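# Place two open cubes on the black strip's end squares

## Task

Put the two open cubes onto the black strip, one cube on each of the strip's two outer squares, each cube squared up with the square under it, while both inner squares stay empty.

## Robot and tools

Robot: two arms, left_arm and right_arm, each riding its own carriage (left_rail, right_rail) on one shared floor track. left_arm has a left five-finger hand, right_arm a right one. left_rail is always on the +y side; the names do not match image sides. Each base sits at x = 0, y = its carriage position_m, z = 0.04 m, facing +x.

Scene frame (used in results): fixed to the table, table top z = 0, +z up, +x the way the arms face, +y to their left. The track runs along y at x = 0 with y = 0 at its middle; the table starts at x = 0.17 m. Anything falling off the table, or set on the track or the metal strip beside it, fails the task.

Hand point: a point 0.05 m in front of the palm, 0.15 m from the wrist flange along the fingers. Its +z runs along straight fingers, +y out of the palm, +x across the palm away from the thumb on the right hand (toward the thumb on the left hand). A wrist bracket on the little-finger side can strike things; the wrist can sit below the hand point when the fingers are level.

execute_actions: argument actions, a list run in order; optional cameras (list of names, ["all"], or []). An action may hold rows, steps, until, and device keys. rows: 1 to 15 rows, each lasting one control step (1/30 s). Every row is one flat list of 28 numbers in [-1, 1] covering both arms: left_arm dx, dy, dz, rx, ry, rz, then left_gripper little, ring, middle, index, thumb_bend, thumb_turn, force_limit, speed, then the same 14 for right_arm/right_gripper. dx..rz are offsets, not poses: measured from that arm's Hand target as it stood when the action began, in that Hand target's own axes; each row counts from that same start, not from the previous row. 1.0 equals 0.6 m or 180 degrees; rx, ry, rz form one rotation vector. Six zeros means no new pose request. Finger numbers: +1 open/straight, -1 curled; thumb_turn +1 beside the palm, -1 across in front of it. force_limit maps -1..+1 to about 0..10 N (thumb 15 N); speed is full at +0.48 and above. Gripper numbers never mean "unchanged": resend the last row's eight numbers to keep a hand as it is. steps: 1 to 450, default 15, at least the row count; arms keep heading for the last row's target afterwards. until: ends early when rail conditions hold, e.g. {"left_rail": {"position_status": ["!=", "moving"]}} or {"all": {"status": "ended"}}; numbers need a comparison such as "<" or ">=".

Rails: {"left_rail": {"position_m": p}} sets an absolute spot in metres along y (left_rail -0.8 to 1.5, right_rail -1.5 to 0.8); speed_m_s 0.01 to 1; acceleration_factor 0.1 to 1; {"stop": true} brakes. Send position_m, then wait with an until on that rail. Keep the carriages at least about 0.78 m apart. A drive carries the arm in its current pose; let it arrive before aiming the hand.

move: target is one 28-number row or up to 15 rows, same layout; every pose part is an offset from the Hand target at the call's start (not from the prior row). speed: 0.002 to 3.2 m/s (default 0.25), one value or one per target. blend: corner rounding in m. stop_force: 4 to 120 N, one for both arms; the path ends when the wrist sensor feels that much push against the motion, useful for slow touch-downs (about 0.005 m/s). zero: with stop_force, re-zero first (default true). blocking=false returns early; then use wait or stop before new rows. The result adds a move: line (done, off_target, held, fault, etc., plus limits).

wait: seconds 0 to 3600. stop: brakes a running move. zoom_image: camera plus region [x0, y0, x1, y1] pixels, at most 504 by 504. show_instructions: shows the reference pages. zero_wrist_force: arm left_arm or right_arm. finished_scene: ends the scene for good (scene 1, optional).

Cameras: cam_high, cam_low, cam_bench_left, cam_bench_mid, cam_bench_right (672x504), cam_left_wrist, cam_right_wrist (616x616 fisheye). Images return for an empty actions list or when asked.

Results: end_effector_position (m), end_effector_quat_wxyz and velocities in the scene frame, possibly a few cm off; Hand target (the base for the next offsets); joint positions (rail first, then six joints) and torques; wrist force and torque in the hand's axes; hand_measured, hand_stopped_by (moving, target, force, stalled, fault), hand_load_n (six values in motor order; a lost grip shows as load near 0); rail position_m, position_status (moving, done, contact_stop, time_out, stopped, stopped_with_arm, stopped_for_other_arm, stopped_for_other_carriage), position_answer (taken or not_taken).

Gripping: turn the thumb fully in front of the palm to wrap objects about 0.035 to 0.065 m thick; close slowly (speed near -0.94) for a gentle grip. Orientation commands are clipped to 32 degrees from the measured one per step.

Avoid: letting a cube drop even a few mm or release it while moving, fast hits on the table, arms touching each other, pushes near 150 N (force fault) or joint overloads (torque fault), both of which halt an arm for 10 s. A target pressed past a firm surface can fault the stiff arm. Ramp rows gradually to avoid jerks. Long stretched holds heat motors.

Each tool is called as name(argument=value, ...) on one line, values as JSON.

Reference images:

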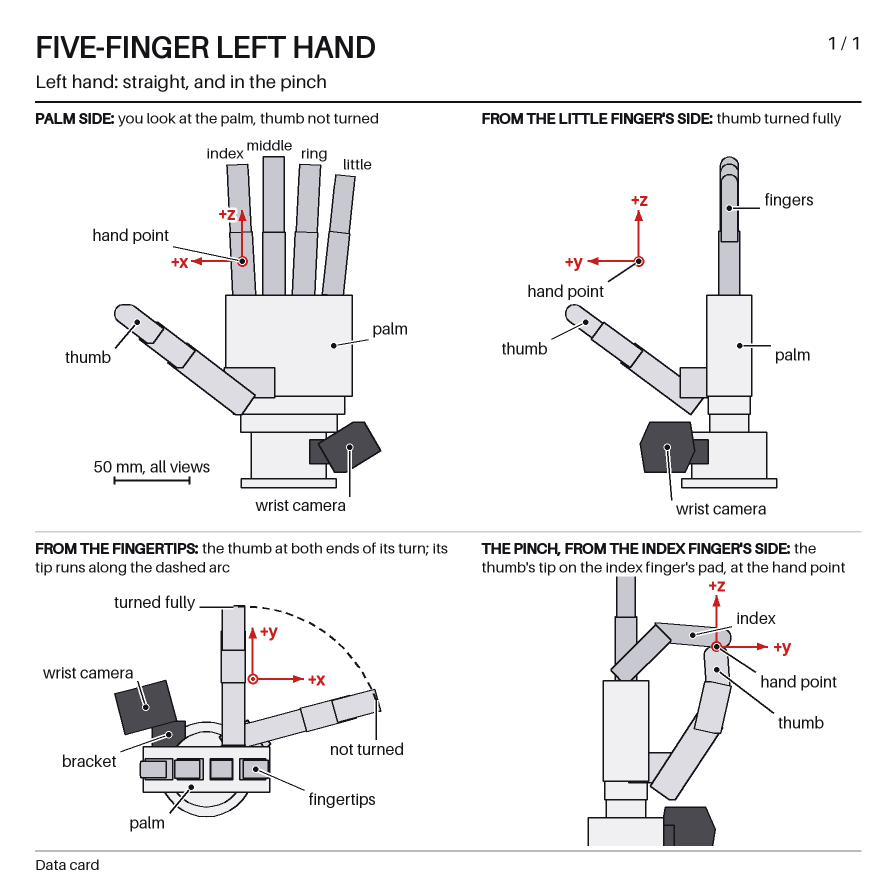

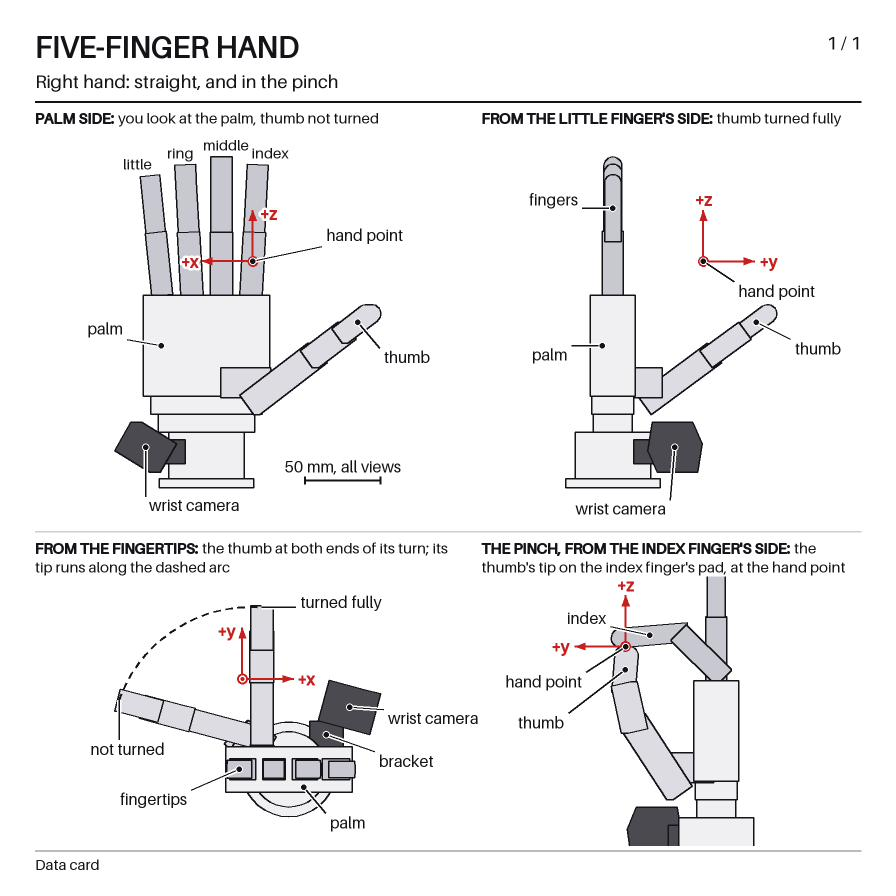

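## Session

execute_actions(actions=[])

Scene clock: 0.00 s.
left_arm: end_effector_position=(+0.4129, +1.2098, +0.5639) hand_measured=(+1.000, +1.000, +1.000, +1.000, +1.000, +1.000) hand_load_n=(+0.0, +0.0, +0.0, +0.0, -0.5, +0.0) hand_stopped_by=(target, target, target, target, target, target) hand_force_limit=0.00 hand_speed=-0.80 end_effector_quat_wxyz=(+0.020, +0.999, +0.010, -0.026) | right_arm: end_effector_position=(+0.3096, -1.1483, +0.6368) hand_measured=(+1.000, +1.000, +1.000, +1.000, +1.000, +1.000) hand_load_n=(+0.0, +0.0, +0.0, +0.0, +0.0, +0.0) hand_stopped_by=(target, target, target, target, target, target) hand_force_limit=0.00 hand_speed=-0.80 end_effector_quat_wxyz=(-0.108, -0.021, +0.990, -0.087)
Joint positions: left_arm=[1.206 -0.263 -1.719 1.721 1.607 1.622 1.288] | right_arm=[-1.228 -0.333 -1.816 1.679 1.852 1.809 -1.929]
Joint velocities: within noise
Joint torques (N m): no reading
Wrist force (N): no reading
Wrist torque (N m): no reading
Wrist force, peak (N): no reading
Hand target: left_arm +0.4129, +1.2098, +0.5639; +0.020, +0.999, +0.010, -0.026 | right_arm +0.3096, -1.1483, +0.6368; -0.108, -0.021, +0.990, -0.087
left_rail: position_m=1.206 position_status=done
right_rail: position_m=-1.228 position_status=done

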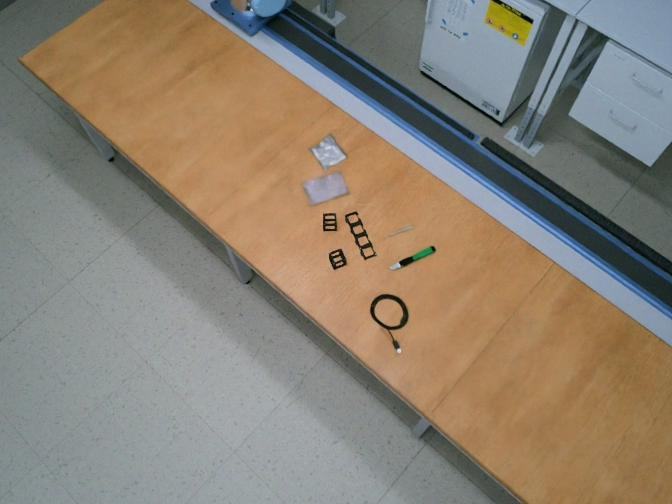

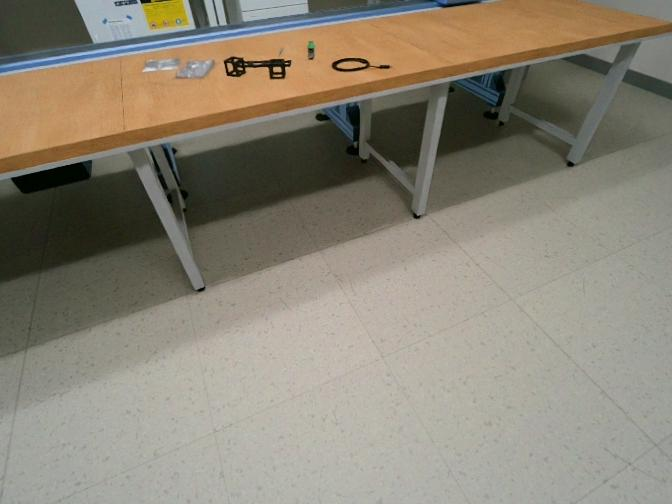

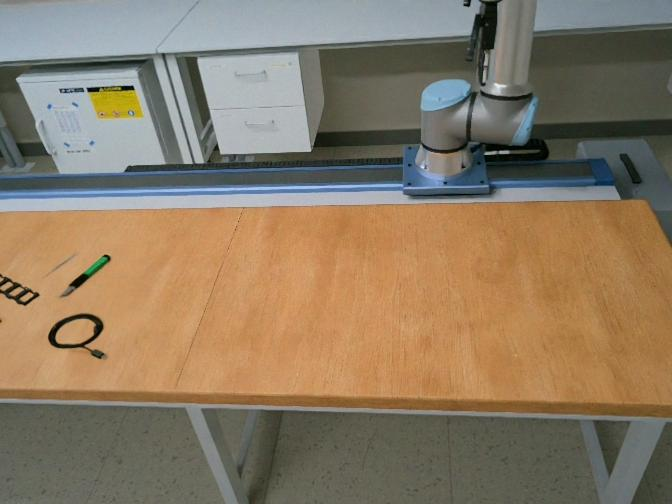

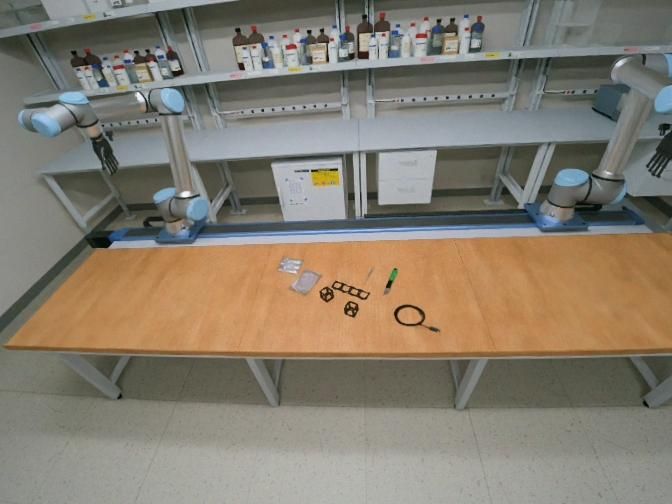

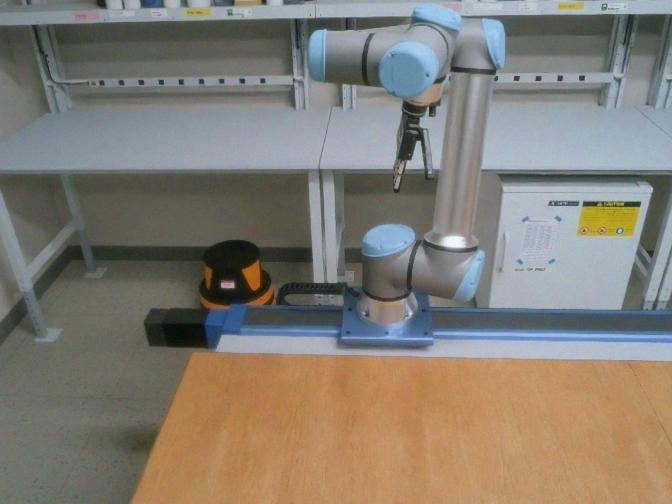

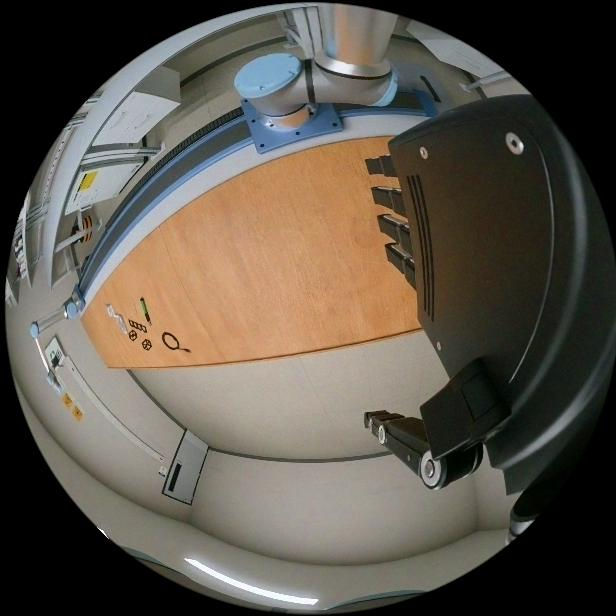

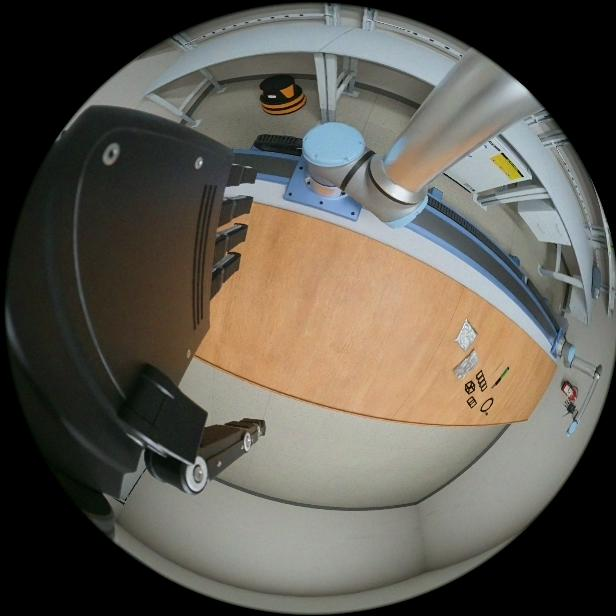

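zoom_image(camera="cam_high", region=[290, 190, 450, 290])

zoom_image(camera="cam_low", region=[200, 30, 340, 100])

zoom_image(camera="cam_bench_mid", region=[260, 240, 460, 350])

Scaled by 3.150.

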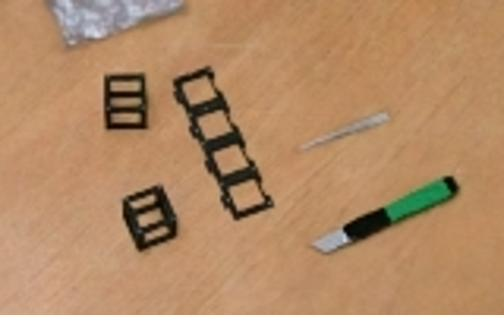

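Scaled by 3.600.

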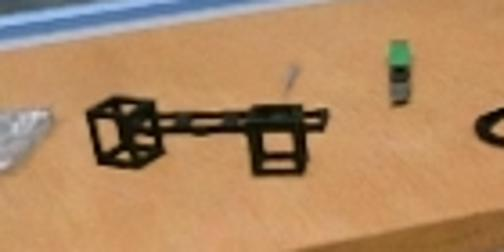

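Scaled by 2.520.

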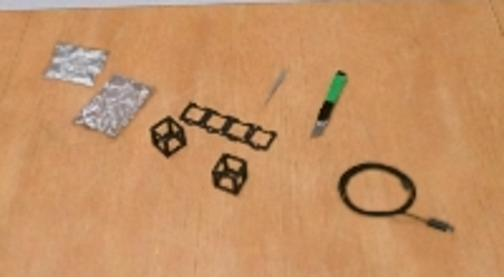

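execute_actions(actions=[{"right_rail": {"position_m": -0.3}, "steps": 150, "until": {"right_rail": {"position_status": ["!=", "moving"]}}}], cameras=["cam_right_wrist", "cam_bench_mid", "cam_high"])

Scene clock: 119.23 s.
left_arm: end_effector_position=(+0.4129, +1.2098, +0.5639) hand_measured=(+1.000, +1.000, +1.000, +1.000, +1.000, +1.000) hand_load_n=(+0.0, +0.0, +0.0, +0.0, +0.0, +0.0) hand_stopped_by=(target, target, target, target, target, target) hand_force_limit=0.00 hand_speed=-0.80 end_effector_quat_wxyz=(+0.020, +0.999, +0.010, -0.026) | right_arm: end_effector_position=(+0.3096, -0.2207, +0.6368) hand_measured=(+1.000, +1.000, +1.000, +1.000, +1.000, +1.000) hand_load_n=(+0.0, +0.0, +0.0, +0.0, +0.0, +0.0) hand_stopped_by=(target, target, target, target, target, target) hand_force_limit=0.00 hand_speed=-0.80 end_effector_quat_wxyz=(-0.108, -0.021, +0.990, -0.087)
Joint positions: left_arm=[1.206 -0.263 -1.719 1.721 1.607 1.622 1.288] | right_arm=[-0.3 -0.333 -1.816 1.679 1.852 1.809 -1.929]
Joint torques (N m): left_arm=[1.59 -25.02 -36.82 4.27 -0.2 0.06] | right_arm=[0.75 -15.12 -35.56 3.92 0.15 -0.52]
Wrist force (N): left_arm=[0.0 0.0 0.0] | right_arm=[-0.4 0.0 0.0]
Wrist torque (N m): left_arm=[0.00 0.01 0.00] | right_arm=[0.00 0.06 -0.02]
Wrist force, peak (N): left_arm=[0.4 0.2 -0.4] | right_arm=[-0.5 1.6 -0.6]
Hand target: left_arm +0.4129, +1.2098, +0.5639; +0.020, +0.999, +0.010, -0.026 | right_arm +0.3096, -0.2207, +0.6368; -0.108, -0.021, +0.990, -0.087
left_rail: position_m=1.206 position_status=done
right_rail: position_m=-0.300 position_status=done
Images, in order (width x height): cam_high 672x504, cam_bench_mid 672x504, cam_right_wrist 616x616.

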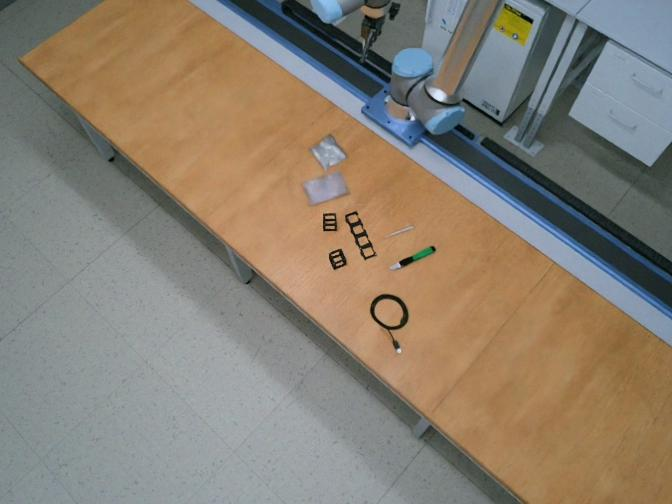

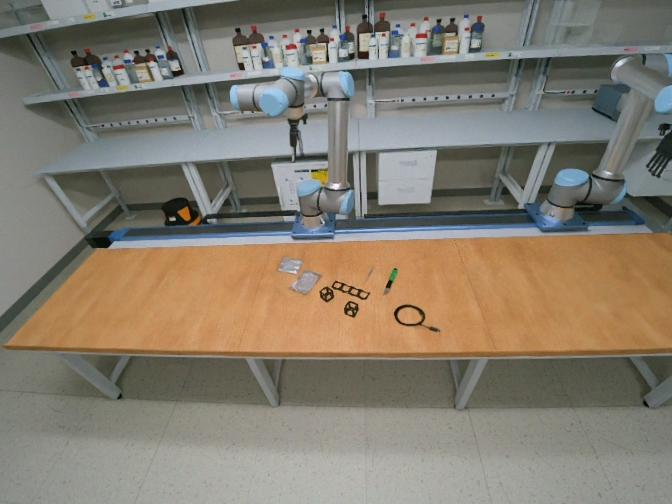

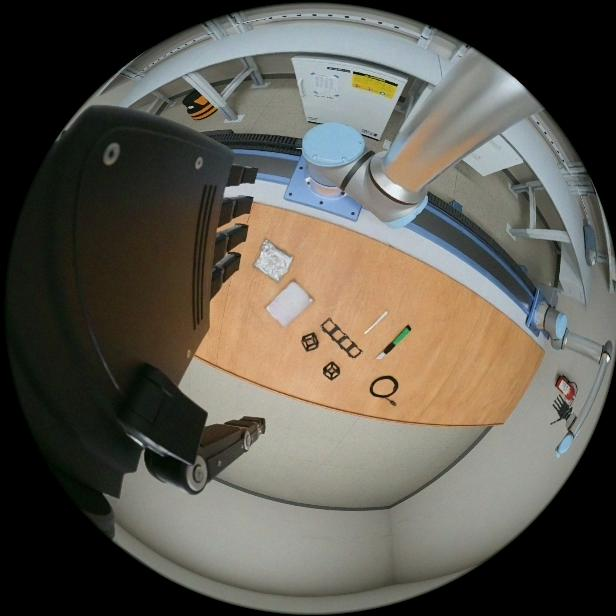

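move(target=[0,0,0,0,0,0,1,1,1,1,1,1,0,-0.8,-0.29,0.349,0.3704,0.2591,-0.3279,-0.3924,1,1,1,1,1,-1,0,0.3], speed=0.35, cameras=["cam_right_wrist", "cam_bench_mid"])

Scene clock: 152.53 s.
left_arm: end_effector_position=(+0.4129, +1.2098, +0.5639) hand_measured=(+1.000, +1.000, +1.000, +1.000, +1.000, +1.000) hand_load_n=(+0.0, +0.0, +0.0, +0.0, +0.0, +0.0) hand_stopped_by=(target, target, target, target, target, target) hand_force_limit=0.00 hand_speed=-0.80 end_effector_quat_wxyz=(+0.020, +0.999, +0.010, -0.026) | right_arm: end_effector_position=(+0.4202, -0.0500, +0.3502) hand_measured=(+1.000, +1.000, +1.000, +1.000, +1.000, -1.000) hand_load_n=(+0.0, +0.0, +0.0, +0.0, +0.0, +0.0) hand_stopped_by=(target, target, target, target, target, target) hand_force_limit=0.00 hand_speed=0.30 end_effector_quat_wxyz=(-0.338, +0.621, -0.621, +0.338)
Joint positions: left_arm=[1.206 -0.263 -1.719 1.721 1.607 1.622 1.288] | right_arm=[-0.3 0.182 -1.942 2.199 0.325 1.723 -3.042]
Joint torques (N m): left_arm=[1.7 -24.45 -37.18 4.17 -0.34 0.11] | right_arm=[-11.15 -22.69 -30.38 -2.79 -1.58 -4.67]
Wrist force (N): left_arm=[0.2 0.1 -0.2] | right_arm=[0.1 0.8 0.8]
Wrist torque (N m): left_arm=[0.03 -0.04 0.01] | right_arm=[0.21 0.11 0.51]
Wrist force, peak (N): left_arm=[0.4 0.0 -0.5] | right_arm=[-0.4 1.3 1.7]
Hand target: left_arm +0.4129, +1.2098, +0.5639; +0.020, +0.999, +0.010, -0.026 | right_arm +0.4202, -0.0500, +0.3501; -0.338, +0.621, -0.621, +0.338
Off the commanded pose: left_arm 0.000 m, 0 deg | right_arm 0.000 m, 0 deg.
left_rail: position_m=1.206 position_status=done
right_rail: position_m=-0.300 position_status=done
move: done
Images, in order (width x height): cam_bench_mid 672x504, cam_right_wrist 616x616.

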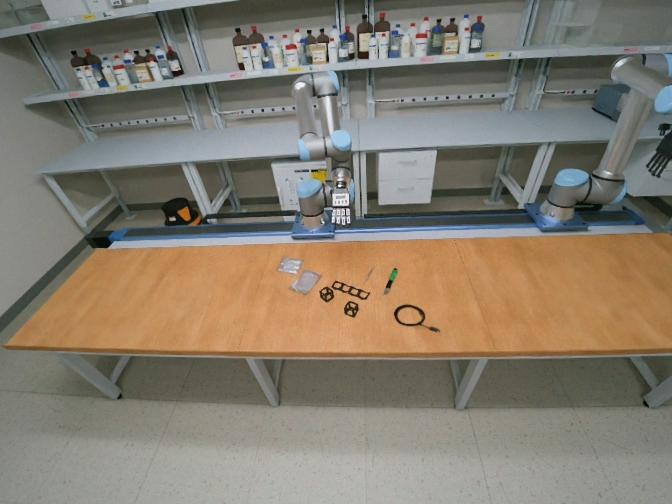

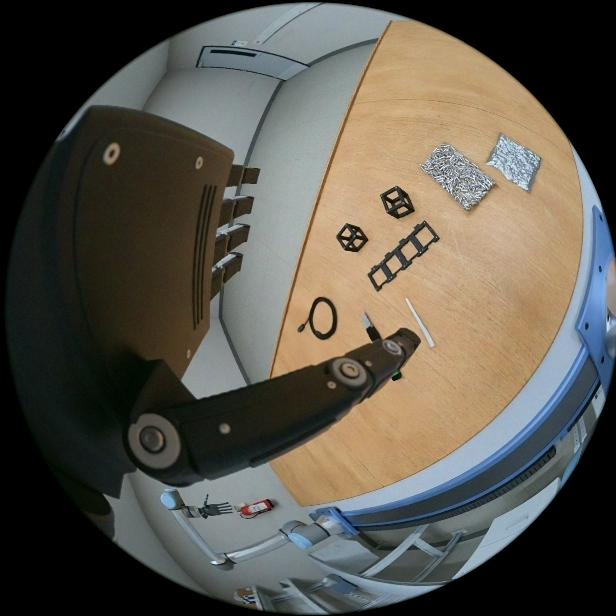

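zoom_image(camera="cam_right_wrist", region=[320, 170, 460, 310])

Scaled by 3.600 from the camera's image (finer frame: 880x880).

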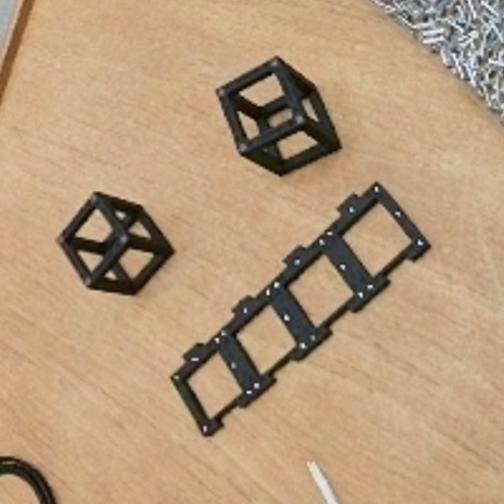

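execute_actions(actions=[{"right_rail": {"position_m": -0.45}, "steps": 90, "until": {"right_rail": {"position_status": ["!=", "moving"]}}}])

move(target=[0,0,0,0,0,0,1,1,1,1,1,1,0,-0.8,-0.0083,0.1297,0.3818,-0.0388,-0.1297,-0.0957,1,1,0.44,0.44,0.5,-1,-0.5,0], speed=0.2, cameras=["cam_right_wrist", "cam_bench_mid"])

Scene clock: 357.20 s.
left_arm: end_effector_position=(+0.4129, +1.2098, +0.5639) hand_measured=(+1.000, +1.000, +1.000, +1.000, +1.000, +1.000) hand_load_n=(+0.0, +0.0, +0.0, +0.0, +0.0, +0.0) hand_stopped_by=(target, target, target, target, target, target) hand_force_limit=0.00 hand_speed=-0.80 end_effector_quat_wxyz=(+0.020, +0.999, +0.010, -0.026) | right_arm: end_effector_position=(+0.4202, -0.2000, +0.3501) hand_measured=(+1.000, +1.000, +1.000, +1.000, +1.000, -1.000) hand_load_n=(+0.0, +0.0, +0.0, +0.0, +0.0, +0.0) hand_stopped_by=(target, target, target, target, target, target) hand_force_limit=0.00 hand_speed=0.30 end_effector_quat_wxyz=(-0.338, +0.621, -0.621, +0.338)
Joint positions: left_arm=[1.206 -0.263 -1.719 1.721 1.607 1.622 1.288] | right_arm=[-0.45 0.182 -1.942 2.199 0.325 1.723 -3.042]
Joint torques (N m): left_arm=[2.81 -25.29 -36.48 4.34 -0.48 0.09] | right_arm=[-11.09 -19.5 -31.82 -1.96 -1.35 -4.43]
Wrist force (N): left_arm=[0.2 -0.1 -0.7] | right_arm=[-0.3 0.8 1.1]
Wrist torque (N m): left_arm=[0.02 -0.05 0.02] | right_arm=[0.19 0.15 0.48]
Wrist force, peak (N): left_arm=[0.2 0.0 -0.8] | right_arm=[-2.2 1.0 0.9]
Hand target: left_arm +0.4129, +1.2098, +0.5639; +0.020, +0.999, +0.010, -0.026 | right_arm +0.4202, -0.2000, +0.3501; -0.338, +0.621, -0.621, +0.338
Off the commanded pose: left_arm 0.000 m, 0 deg | right_arm 0.000 m, 0 deg.
left_rail: position_m=1.206 position_status=done
right_rail: position_m=-0.450 position_status=done

Scene clock: 359.13 s.
left_arm: end_effector_position=(+0.4129, +1.2098, +0.5639) hand_measured=(+1.000, +1.000, +1.000, +1.000, +1.000, +1.000) hand_load_n=(+0.0, +0.0, +0.0, +0.0, +0.0, -0.5) hand_stopped_by=(target, target, target, target, target, target) hand_force_limit=0.00 hand_speed=-0.80 end_effector_quat_wxyz=(+0.020, +0.999, +0.010, -0.026) | right_arm: end_effector_position=(+0.5701, -0.1951, +0.1603) hand_measured=(+1.000, +1.000, +0.440, +0.440, +0.500, -1.000) hand_load_n=(+0.0, +0.0, +0.0, +0.0, +0.0, +0.0) hand_stopped_by=(target, target, target, target, target, target) hand_force_limit=-0.50 hand_speed=0.00 end_effector_quat_wxyz=(-0.364, +0.781, -0.460, +0.214)
Joint positions: left_arm=[1.206 -0.263 -1.719 1.721 1.607 1.622 1.288] | right_arm=[-0.45 -0.061 -1.447 2.141 0.09 1.147 -3.531]
Joint torques (N m): left_arm=[1.57 -25.2 -36.24 4.35 -0.5 0.11] | right_arm=[-11.28 -18.07 -33.54 3.15 -2.83 -3.79]
Wrist force (N): left_arm=[0.2 -0.3 -0.3] | right_arm=[-0.2 0.6 0.5]
Wrist torque (N m): left_arm=[-0.02 -0.04 0.02] | right_arm=[0.16 0.02 0.45]
Wrist force, peak (N): left_arm=[0.4 0.4 -0.6] | right_arm=[-0.2 0.9 1.9]
Hand target: left_arm +0.4129, +1.2098, +0.5639; +0.020, +0.999, +0.010, -0.026 | right_arm +0.5702, -0.1951, +0.1602; -0.364, +0.781, -0.460, +0.214
Off the commanded pose: left_arm 0.000 m, 0 deg | right_arm 0.000 m, 0 deg.
left_rail: position_m=1.206 position_status=done
right_rail: position_m=-0.450 position_status=done
move: done
Images, in order (width x height): cam_bench_mid 672x504, cam_right_wrist 616x616.

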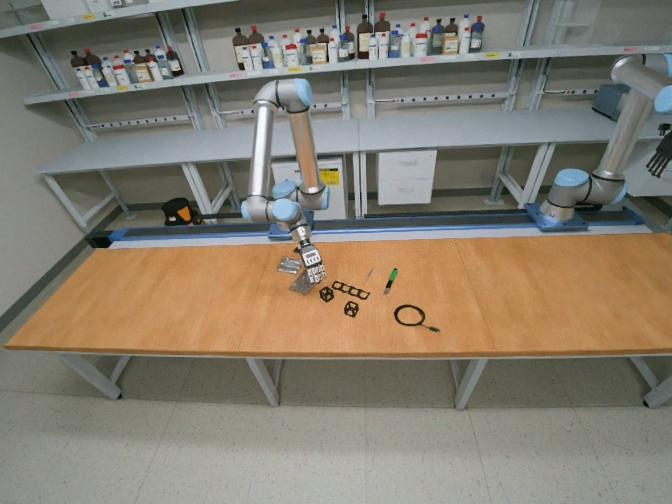

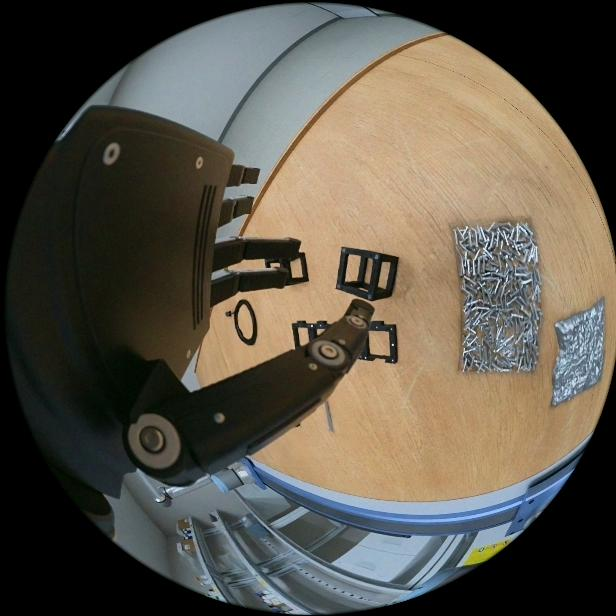

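zoom_image(camera="cam_right_wrist", region=[200, 220, 420, 380])

Scaled by 2.291 from the camera's image (finer frame: 880x880).

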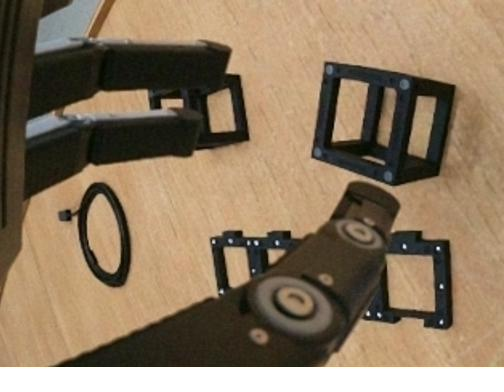

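move(target=[0,0,0,0,0,0,1,1,1,1,1,1,0,-0.8,-0.0083,0.0358,0.0747,0,-0.034,-0.0286,1,1,0.44,0.44,0.5,-1,-0.5,0], speed=0.1, cameras=["cam_right_wrist"])

zoom_image(camera="cam_right_wrist", region=[240, 220, 440, 380])

Scene clock: 488.60 s.
left_arm: end_effector_position=(+0.4129, +1.2098, +0.5639) hand_measured=(+1.000, +1.000, +1.000, +1.000, +1.000, +1.000) hand_load_n=(+0.0, +0.0, +0.0, +0.0, +0.0, +0.0) hand_stopped_by=(target, target, target, target, target, target) hand_force_limit=0.00 hand_speed=-0.80 end_effector_quat_wxyz=(+0.020, +0.999, +0.010, -0.026) | right_arm: end_effector_position=(+0.5856, -0.1809, +0.1150) hand_measured=(+1.000, +1.000, +0.440, +0.440, +0.500, -1.000) hand_load_n=(+0.0, +0.0, +0.0, +0.0, +0.0, +0.0) hand_stopped_by=(target, target, target, target, target, target) hand_force_limit=-0.50 hand_speed=0.00 end_effector_quat_wxyz=(-0.378, +0.811, -0.405, +0.188)
Joint positions: left_arm=[1.206 -0.263 -1.719 1.721 1.607 1.622 1.288] | right_arm=[-0.45 -0.063 -1.332 2.113 0.055 1.049 -3.646]
Joint torques (N m): left_arm=[2.88 -24.97 -36.25 4.29 -0.53 0.15] | right_arm=[18.7 -31.24 -31.98 -1.16 -3.16 -4.36]
Wrist force (N): left_arm=[0.2 0.0 -0.5] | right_arm=[-0.1 0.4 0.7]
Wrist torque (N m): left_arm=[0.01 -0.04 0.01] | right_arm=[0.08 -0.01 0.46]
Wrist force, peak (N): left_arm=[0.4 -0.4 -0.7] | right_arm=[-0.2 1.0 1.2]
Hand target: left_arm +0.4129, +1.2098, +0.5639; +0.020, +0.999, +0.010, -0.026 | right_arm +0.5856, -0.1808, +0.1149; -0.378, +0.811, -0.404, +0.188
Off the commanded pose: left_arm 0.000 m, 0 deg | right_arm 0.000 m, 0 deg.
left_rail: position_m=1.206 position_status=done
right_rail: position_m=-0.450 position_status=done
move: done

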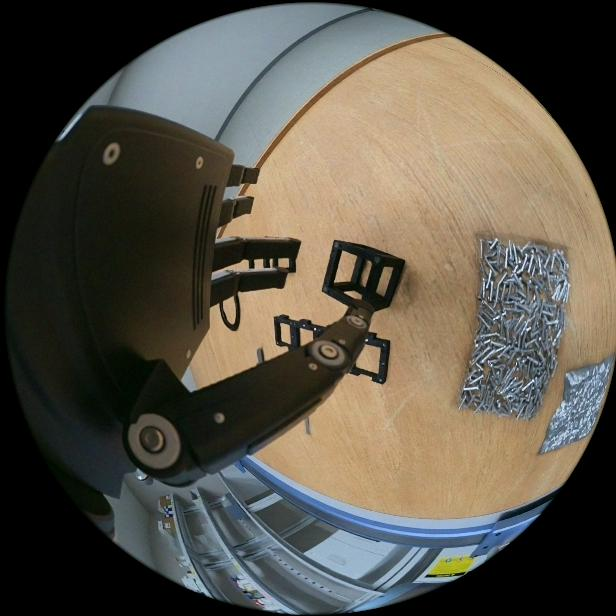

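Scaled by 2.520 from the camera's image (finer frame: 880x880).

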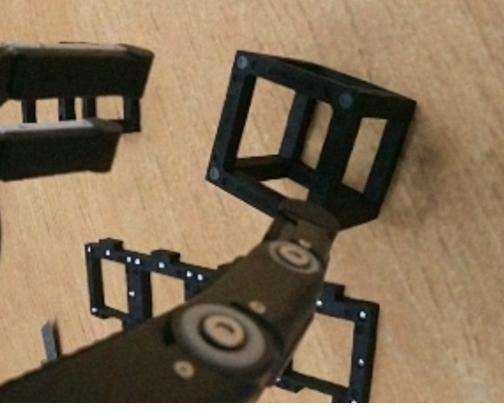

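move(target=[0,0,0,0,0,0,1,1,1,1,1,1,0,-0.8,-0.0014,0.0243,0.049,0,0,0,1,1,0.5,0.5,0.56,-1,-0.5,0], speed=0.1, cameras=["cam_right_wrist"])

zoom_image(camera="cam_right_wrist", region=[240, 220, 440, 380])

Scene clock: 542.13 s.
left_arm: end_effector_position=(+0.4129, +1.2098, +0.5639) hand_measured=(+1.000, +1.000, +1.000, +1.000, +1.000, +1.000) hand_load_n=(+0.0, +0.0, +0.0, +0.0, +0.0, +0.0) hand_stopped_by=(target, target, target, target, target, target) hand_force_limit=0.00 hand_speed=-0.80 end_effector_quat_wxyz=(+0.020, +0.999, +0.010, -0.026) | right_arm: end_effector_position=(+0.5955, -0.1722, +0.0850) hand_measured=(+1.000, +1.000, +0.500, +0.500, +0.560, -1.000) hand_load_n=(+0.0, +0.0, -0.5, +0.0, +0.0, +0.0) hand_stopped_by=(target, target, target, target, target, target) hand_force_limit=-0.50 hand_speed=0.00 end_effector_quat_wxyz=(-0.378, +0.811, -0.404, +0.188)
Joint positions: left_arm=[1.206 -0.263 -1.719 1.721 1.607 1.622 1.288] | right_arm=[-0.45 -0.043 -1.275 2.108 -0.004 1.062 -3.629]
Joint torques (N m): left_arm=[1.76 -25.12 -35.65 4.56 -0.48 0.14] | right_arm=[19.54 -31.98 -31.07 -1.38 0.78 3.55]
Wrist force (N): left_arm=[0.2 -0.1 -0.4] | right_arm=[-0.4 0.5 0.5]
Wrist torque (N m): left_arm=[0.00 -0.04 0.01] | right_arm=[0.11 0.04 0.14]
Wrist force, peak (N): left_arm=[0.0 0.1 -0.9] | right_arm=[0.3 1.1 1.3]
Hand target: left_arm +0.4129, +1.2098, +0.5639; +0.020, +0.999, +0.010, -0.026 | right_arm +0.5956, -0.1722, +0.0849; -0.378, +0.811, -0.404, +0.188
Off the commanded pose: left_arm 0.000 m, 0 deg | right_arm 0.000 m, 0 deg.
left_rail: position_m=1.206 position_status=done
right_rail: position_m=-0.450 position_status=done
move: done

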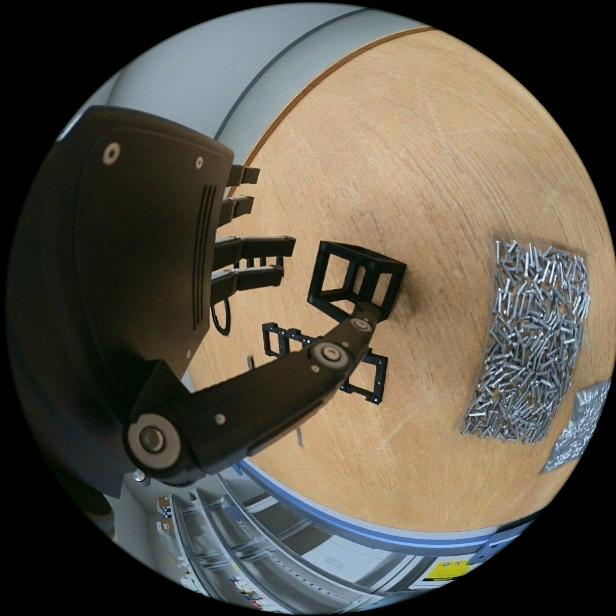

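Scaled by 2.520 from the camera's image (finer frame: 880x880).

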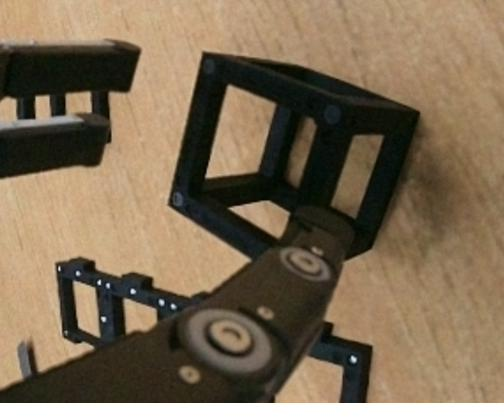

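move(target=[0,0,0,0,0,0,1,1,1,1,1,1,0,-0.8,0,0.0479,0.0402,0,0,0,1,1,0.5,0.5,0.56,-1,-0.5,0], speed=0.05, stop_force=6, cameras=["cam_right_wrist"])

zoom_image(camera="cam_right_wrist", region=[220, 200, 460, 400])

Scene clock: 573.57 s.
left_arm: end_effector_position=(+0.4129, +1.2098, +0.5639) hand_measured=(+1.000, +1.000, +1.000, +1.000, +1.000, +1.000) hand_load_n=(+0.0, +0.0, +0.0, +0.0, +0.0, +0.0) hand_stopped_by=(target, target, target, target, target, target) hand_force_limit=0.00 hand_speed=-0.80 end_effector_quat_wxyz=(+0.020, +0.999, +0.010, -0.026) | right_arm: end_effector_position=(+0.5955, -0.1722, +0.0473) hand_measured=(+1.000, +1.000, +0.500, +0.500, +0.560, -1.000) hand_load_n=(+0.0, +0.0, +0.0, +0.0, +0.0, +0.0) hand_stopped_by=(target, target, target, target, target, target) hand_force_limit=-0.50 hand_speed=0.00 end_effector_quat_wxyz=(-0.378, +0.811, -0.404, +0.188)
Joint positions: left_arm=[1.206 -0.263 -1.719 1.721 1.607 1.622 1.288] | right_arm=[-0.45 -0.043 -1.22 2.126 -0.077 1.062 -3.629]
Joint torques (N m): left_arm=[2.74 -25.61 -35.71 4.54 -0.78 0.17] | right_arm=[-11.9 -32.66 -17.24 -1.44 -2.04 2.67]
Wrist force (N): left_arm=[0.3 -0.2 -0.7] | right_arm=[0.2 0.3 0.9]
Wrist torque (N m): left_arm=[0.00 -0.06 0.02] | right_arm=[0.06 -0.03 0.16]
Wrist force, peak (N): left_arm=[0.4 0.0 -1.0] | right_arm=[-0.1 1.0 1.1]
Hand target: left_arm +0.4129, +1.2098, +0.5639; +0.020, +0.999, +0.010, -0.026 | right_arm +0.5955, -0.1722, +0.0473; -0.378, +0.811, -0.404, +0.188
Off the commanded pose: left_arm 0.000 m, 0 deg | right_arm 0.000 m, 0 deg.
left_rail: position_m=1.206 position_status=done
right_rail: position_m=-0.450 position_status=done
move: done

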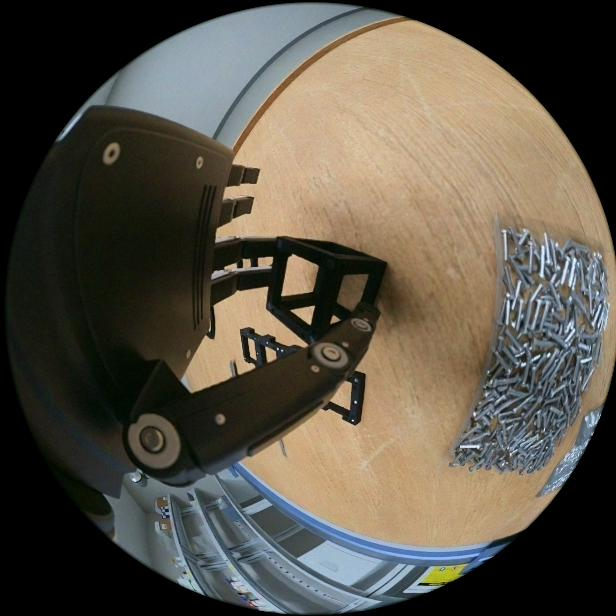

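Scaled by 2.100 from the camera's image (finer frame: 880x880).

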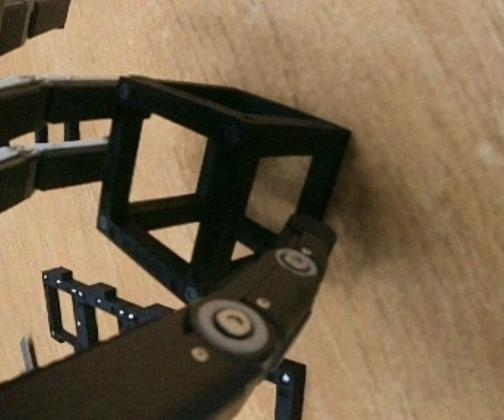

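execute_actions(actions=[{"rows": [[0,0,0,0,0,0,1,1,1,1,1,1,0,-0.8,0,0,0,0,0,0,1,1,0.22,0.22,0.12,-1,-0.6,-0.94]], "steps": 105}], cameras=["cam_right_wrist"])

zoom_image(camera="cam_right_wrist", region=[220, 200, 460, 400])

Scene clock: 589.80 s.
left_arm: end_effector_position=(+0.4129, +1.2098, +0.5639) hand_measured=(+1.000, +1.000, +1.000, +1.000, +1.000, +1.000) hand_load_n=(+0.5, +0.0, +0.0, +0.0, +0.0, +0.0) hand_stopped_by=(target, target, target, target, target, target) hand_force_limit=0.00 hand_speed=-0.80 end_effector_quat_wxyz=(+0.020, +0.999, +0.010, -0.026) | right_arm: end_effector_position=(+0.5955, -0.1722, +0.0473) hand_measured=(+1.000, +1.000, +0.220, +0.220, +0.190, -1.000) hand_load_n=(+0.0, +0.0, +2.5, +2.0, +3.0, +0.5) hand_stopped_by=(target, target, target, target, force, target) hand_force_limit=-0.60 hand_speed=-0.94 end_effector_quat_wxyz=(-0.378, +0.811, -0.404, +0.188)
Joint positions: left_arm=[1.206 -0.263 -1.719 1.721 1.607 1.622 1.288] | right_arm=[-0.45 -0.043 -1.22 2.126 -0.077 1.062 -3.629]
Joint torques (N m): left_arm=[2.27 -24.45 -35.9 4.73 -0.99 0.18] | right_arm=[-10.73 -34.42 -17.61 -0.49 -2.21 3.13]
Wrist force (N): left_arm=[0.4 -0.2 -0.8] | right_arm=[0.1 0.7 1.1]
Wrist torque (N m): left_arm=[0.01 -0.08 0.02] | right_arm=[0.10 -0.03 0.17]
Wrist force, peak (N): left_arm=[0.3 -0.1 -1.0] | right_arm=[0.6 0.9 1.5]
Hand target: left_arm +0.4129, +1.2098, +0.5639; +0.020, +0.999, +0.010, -0.026 | right_arm +0.5955, -0.1722, +0.0473; -0.378, +0.811, -0.404, +0.188
Off the commanded pose: left_arm 0.000 m, 0 deg | right_arm 0.000 m, 0 deg.
left_rail: position_m=1.206 position_status=done
right_rail: position_m=-0.450 position_status=done

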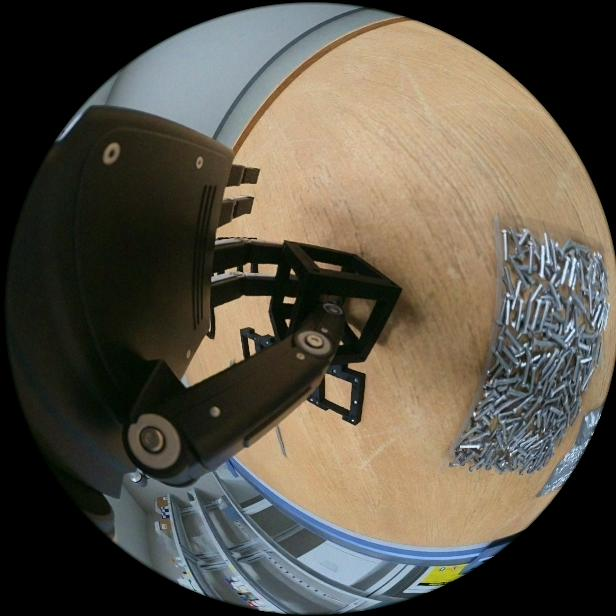

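Scaled by 2.100 from the camera's image (finer frame: 880x880).

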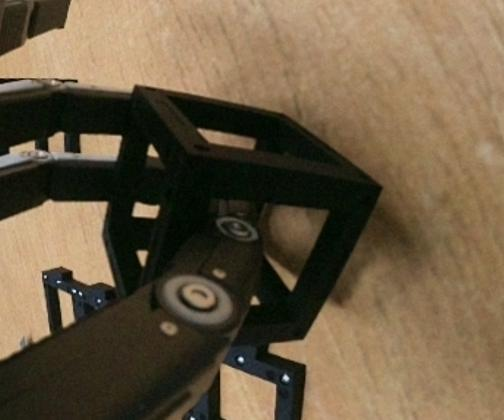

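execute_actions(actions=[{"rows": [[0,0,0,0,0,0,1,1,1,1,1,1,0,-0.8,0,0,0,0,0,0,1,1,0.5,0.5,0.56,-1,-0.6,-0.94]], "steps": 105}], cameras=["cam_right_wrist"])

zoom_image(camera="cam_right_wrist", region=[220, 200, 460, 400])

Scene clock: 616.47 s.
left_arm: end_effector_position=(+0.4129, +1.2098, +0.5639) hand_measured=(+1.000, +1.000, +1.000, +1.000, +1.000, +1.000) hand_load_n=(+0.0, +0.0, +0.0, +0.0, +0.0, +0.0) hand_stopped_by=(target, target, target, target, target, target) hand_force_limit=0.00 hand_speed=-0.80 end_effector_quat_wxyz=(+0.020, +0.999, +0.010, -0.026) | right_arm: end_effector_position=(+0.5955, -0.1722, +0.0473) hand_measured=(+1.000, +1.000, +0.500, +0.500, +0.560, -1.000) hand_load_n=(+0.0, +0.0, +0.0, +0.0, +0.0, -0.5) hand_stopped_by=(target, target, target, target, target, target) hand_force_limit=-0.60 hand_speed=-0.94 end_effector_quat_wxyz=(-0.378, +0.811, -0.404, +0.188)
Joint positions: left_arm=[1.206 -0.263 -1.719 1.721 1.607 1.622 1.288] | right_arm=[-0.45 -0.043 -1.22 2.126 -0.077 1.062 -3.629]
Joint torques (N m): left_arm=[2.11 -24.64 -35.32 5.13 -1 0.08] | right_arm=[-10.99 -36.36 -18.22 0.25 -2.32 2.95]
Wrist force (N): left_arm=[0.2 0.0 -0.4] | right_arm=[0.3 0.2 0.9]
Wrist torque (N m): left_arm=[0.01 -0.03 0.01] | right_arm=[0.04 -0.05 0.16]
Wrist force, peak (N): left_arm=[0.4 -0.3 -0.9] | right_arm=[0.2 0.7 1.7]
Hand target: left_arm +0.4129, +1.2098, +0.5639; +0.020, +0.999, +0.010, -0.026 | right_arm +0.5955, -0.1722, +0.0473; -0.378, +0.811, -0.404, +0.188
Off the commanded pose: left_arm 0.000 m, 0 deg | right_arm 0.000 m, 0 deg.
left_rail: position_m=1.206 position_status=done
right_rail: position_m=-0.450 position_status=done

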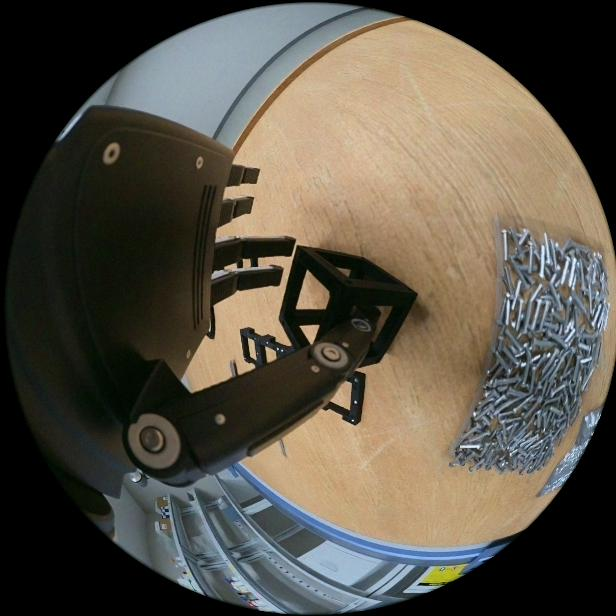

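Scaled by 2.100 from the camera's image (finer frame: 880x880).

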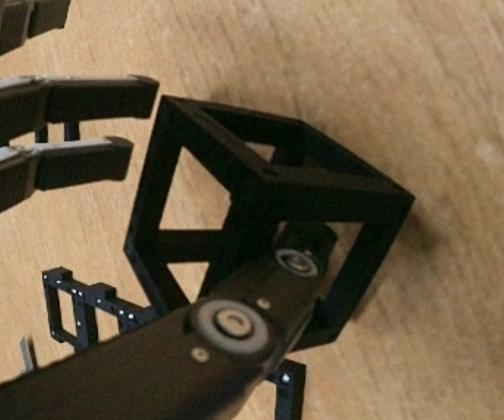

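move(target=[[0,0,0,0,0,0,1,1,1,1,1,1,0,-0.8,0,0,0,0,0,0,1,1,0.7,0.7,1,-1,-0.6,-0.6],[0,0,0,0,0,0,1,1,1,1,1,1,0,-0.8,0,-0.0766,-0.0643,0,0,0,1,1,0.7,0.7,1,-1,-0.6,-0.6]], speed=0.08, cameras=["cam_right_wrist"])

zoom_image(camera="cam_right_wrist", region=[240, 210, 440, 370])

Scene clock: 626.80 s.
left_arm: end_effector_position=(+0.4129, +1.2098, +0.5639) hand_measured=(+1.000, +1.000, +1.000, +1.000, +1.000, +1.000) hand_load_n=(+0.0, +0.0, +0.0, +0.0, +0.0, +0.0) hand_stopped_by=(target, target, target, target, target, target) hand_force_limit=0.00 hand_speed=-0.80 end_effector_quat_wxyz=(+0.020, +0.999, +0.010, -0.026) | right_arm: end_effector_position=(+0.5956, -0.1721, +0.1072) hand_measured=(+1.000, +1.000, +0.700, +0.700, +1.000, -1.000) hand_load_n=(+0.0, +0.0, +0.0, +0.0, -0.5, -0.5) hand_stopped_by=(target, target, target, target, target, target) hand_force_limit=-0.60 hand_speed=-0.60 end_effector_quat_wxyz=(-0.378, +0.811, -0.405, +0.188)
Joint positions: left_arm=[1.206 -0.263 -1.719 1.721 1.607 1.622 1.288] | right_arm=[-0.45 -0.043 -1.306 2.095 0.04 1.062 -3.629]
Joint torques (N m): left_arm=[1.87 -25.02 -35.15 5.05 -0.95 0.2] | right_arm=[-2.85 -60.4 -32.3 3.21 -0.81 -2.81]
Wrist force (N): left_arm=[0.2 -0.2 -0.6] | right_arm=[-0.3 0.7 0.8]
Wrist torque (N m): left_arm=[0.00 -0.04 0.01] | right_arm=[0.13 0.01 0.14]
Wrist force, peak (N): left_arm=[0.2 0.1 -1.1] | right_arm=[0.0 1.3 1.3]
Hand target: left_arm +0.4129, +1.2098, +0.5639; +0.020, +0.999, +0.010, -0.026 | right_arm +0.5956, -0.1722, +0.1073; -0.378, +0.811, -0.404, +0.188
Off the commanded pose: left_arm 0.000 m, 0 deg | right_arm 0.000 m, 0 deg.
left_rail: position_m=1.206 position_status=done
right_rail: position_m=-0.450 position_status=done
move: done

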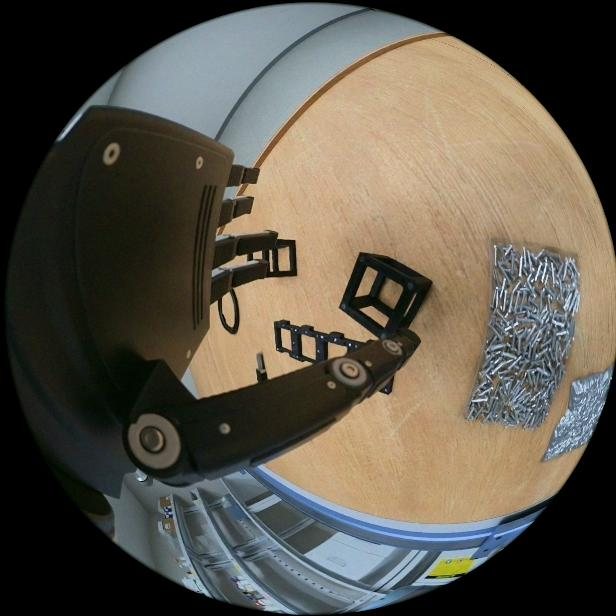

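Scaled by 2.520 from the camera's image (finer frame: 880x880).

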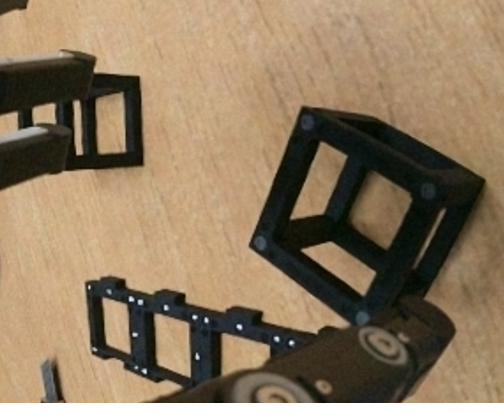

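move(target=[0,0,0,0,0,0,1,1,1,1,1,1,0,-0.8,-0.013,0.0252,-0.03,0,0.0272,0.0229,1,1,0.56,0.56,0.34,-1,-0.6,-0.3], speed=0.1, cameras=["cam_right_wrist"])

zoom_image(camera="cam_right_wrist", region=[240, 210, 440, 370])

Scene clock: 667.73 s.
left_arm: end_effector_position=(+0.4129, +1.2098, +0.5639) hand_measured=(+1.000, +1.000, +1.000, +1.000, +1.000, +1.000) hand_load_n=(+0.0, +0.0, +0.0, +0.0, -0.5, +0.0) hand_stopped_by=(target, target, target, target, target, target) hand_force_limit=0.00 hand_speed=-0.80 end_effector_quat_wxyz=(+0.020, +0.999, +0.010, -0.026) | right_arm: end_effector_position=(+0.5722, -0.1801, +0.1074) hand_measured=(+1.000, +1.000, +0.560, +0.560, +0.340, -1.000) hand_load_n=(+0.0, +0.0, +0.0, +0.0, +0.0, +0.0) hand_stopped_by=(target, target, target, target, target, target) hand_force_limit=-0.60 hand_speed=-0.30 end_effector_quat_wxyz=(-0.367, +0.788, -0.449, +0.209)
Joint positions: left_arm=[1.206 -0.263 -1.719 1.721 1.607 1.622 1.288] | right_arm=[-0.45 -0.034 -1.363 2.163 -0.015 1.146 -3.532]
Joint torques (N m): left_arm=[1.98 -24.43 -34.72 5.13 -1.01 0.07] | right_arm=[19.25 -54.16 -19.69 -1.67 0.83 3.54]
Wrist force (N): left_arm=[0.2 -0.1 -0.6] | right_arm=[-0.1 1.0 0.6]
Wrist torque (N m): left_arm=[0.01 -0.05 0.01] | right_arm=[0.21 0.00 0.17]
Wrist force, peak (N): left_arm=[0.4 0.3 -0.8] | right_arm=[-0.6 1.0 1.3]
Hand target: left_arm +0.4129, +1.2098, +0.5639; +0.020, +0.999, +0.010, -0.026 | right_arm +0.5721, -0.1801, +0.1074; -0.367, +0.788, -0.449, +0.209
Off the commanded pose: left_arm 0.000 m, 0 deg | right_arm 0.000 m, 0 deg.
left_rail: position_m=1.206 position_status=done
right_rail: position_m=-0.450 position_status=done
move: done

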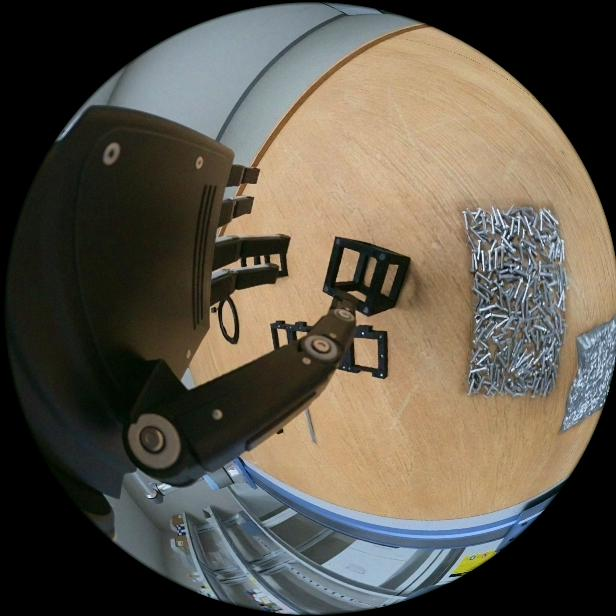

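Scaled by 2.520 from the camera's image (finer frame: 880x880).

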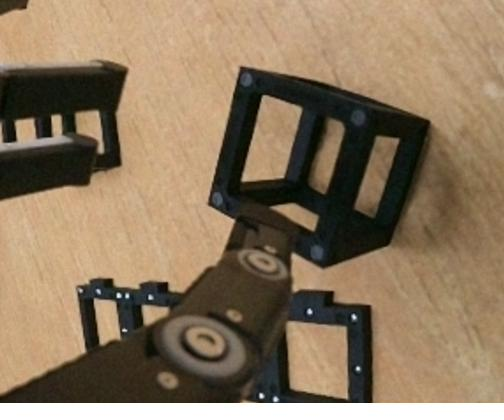

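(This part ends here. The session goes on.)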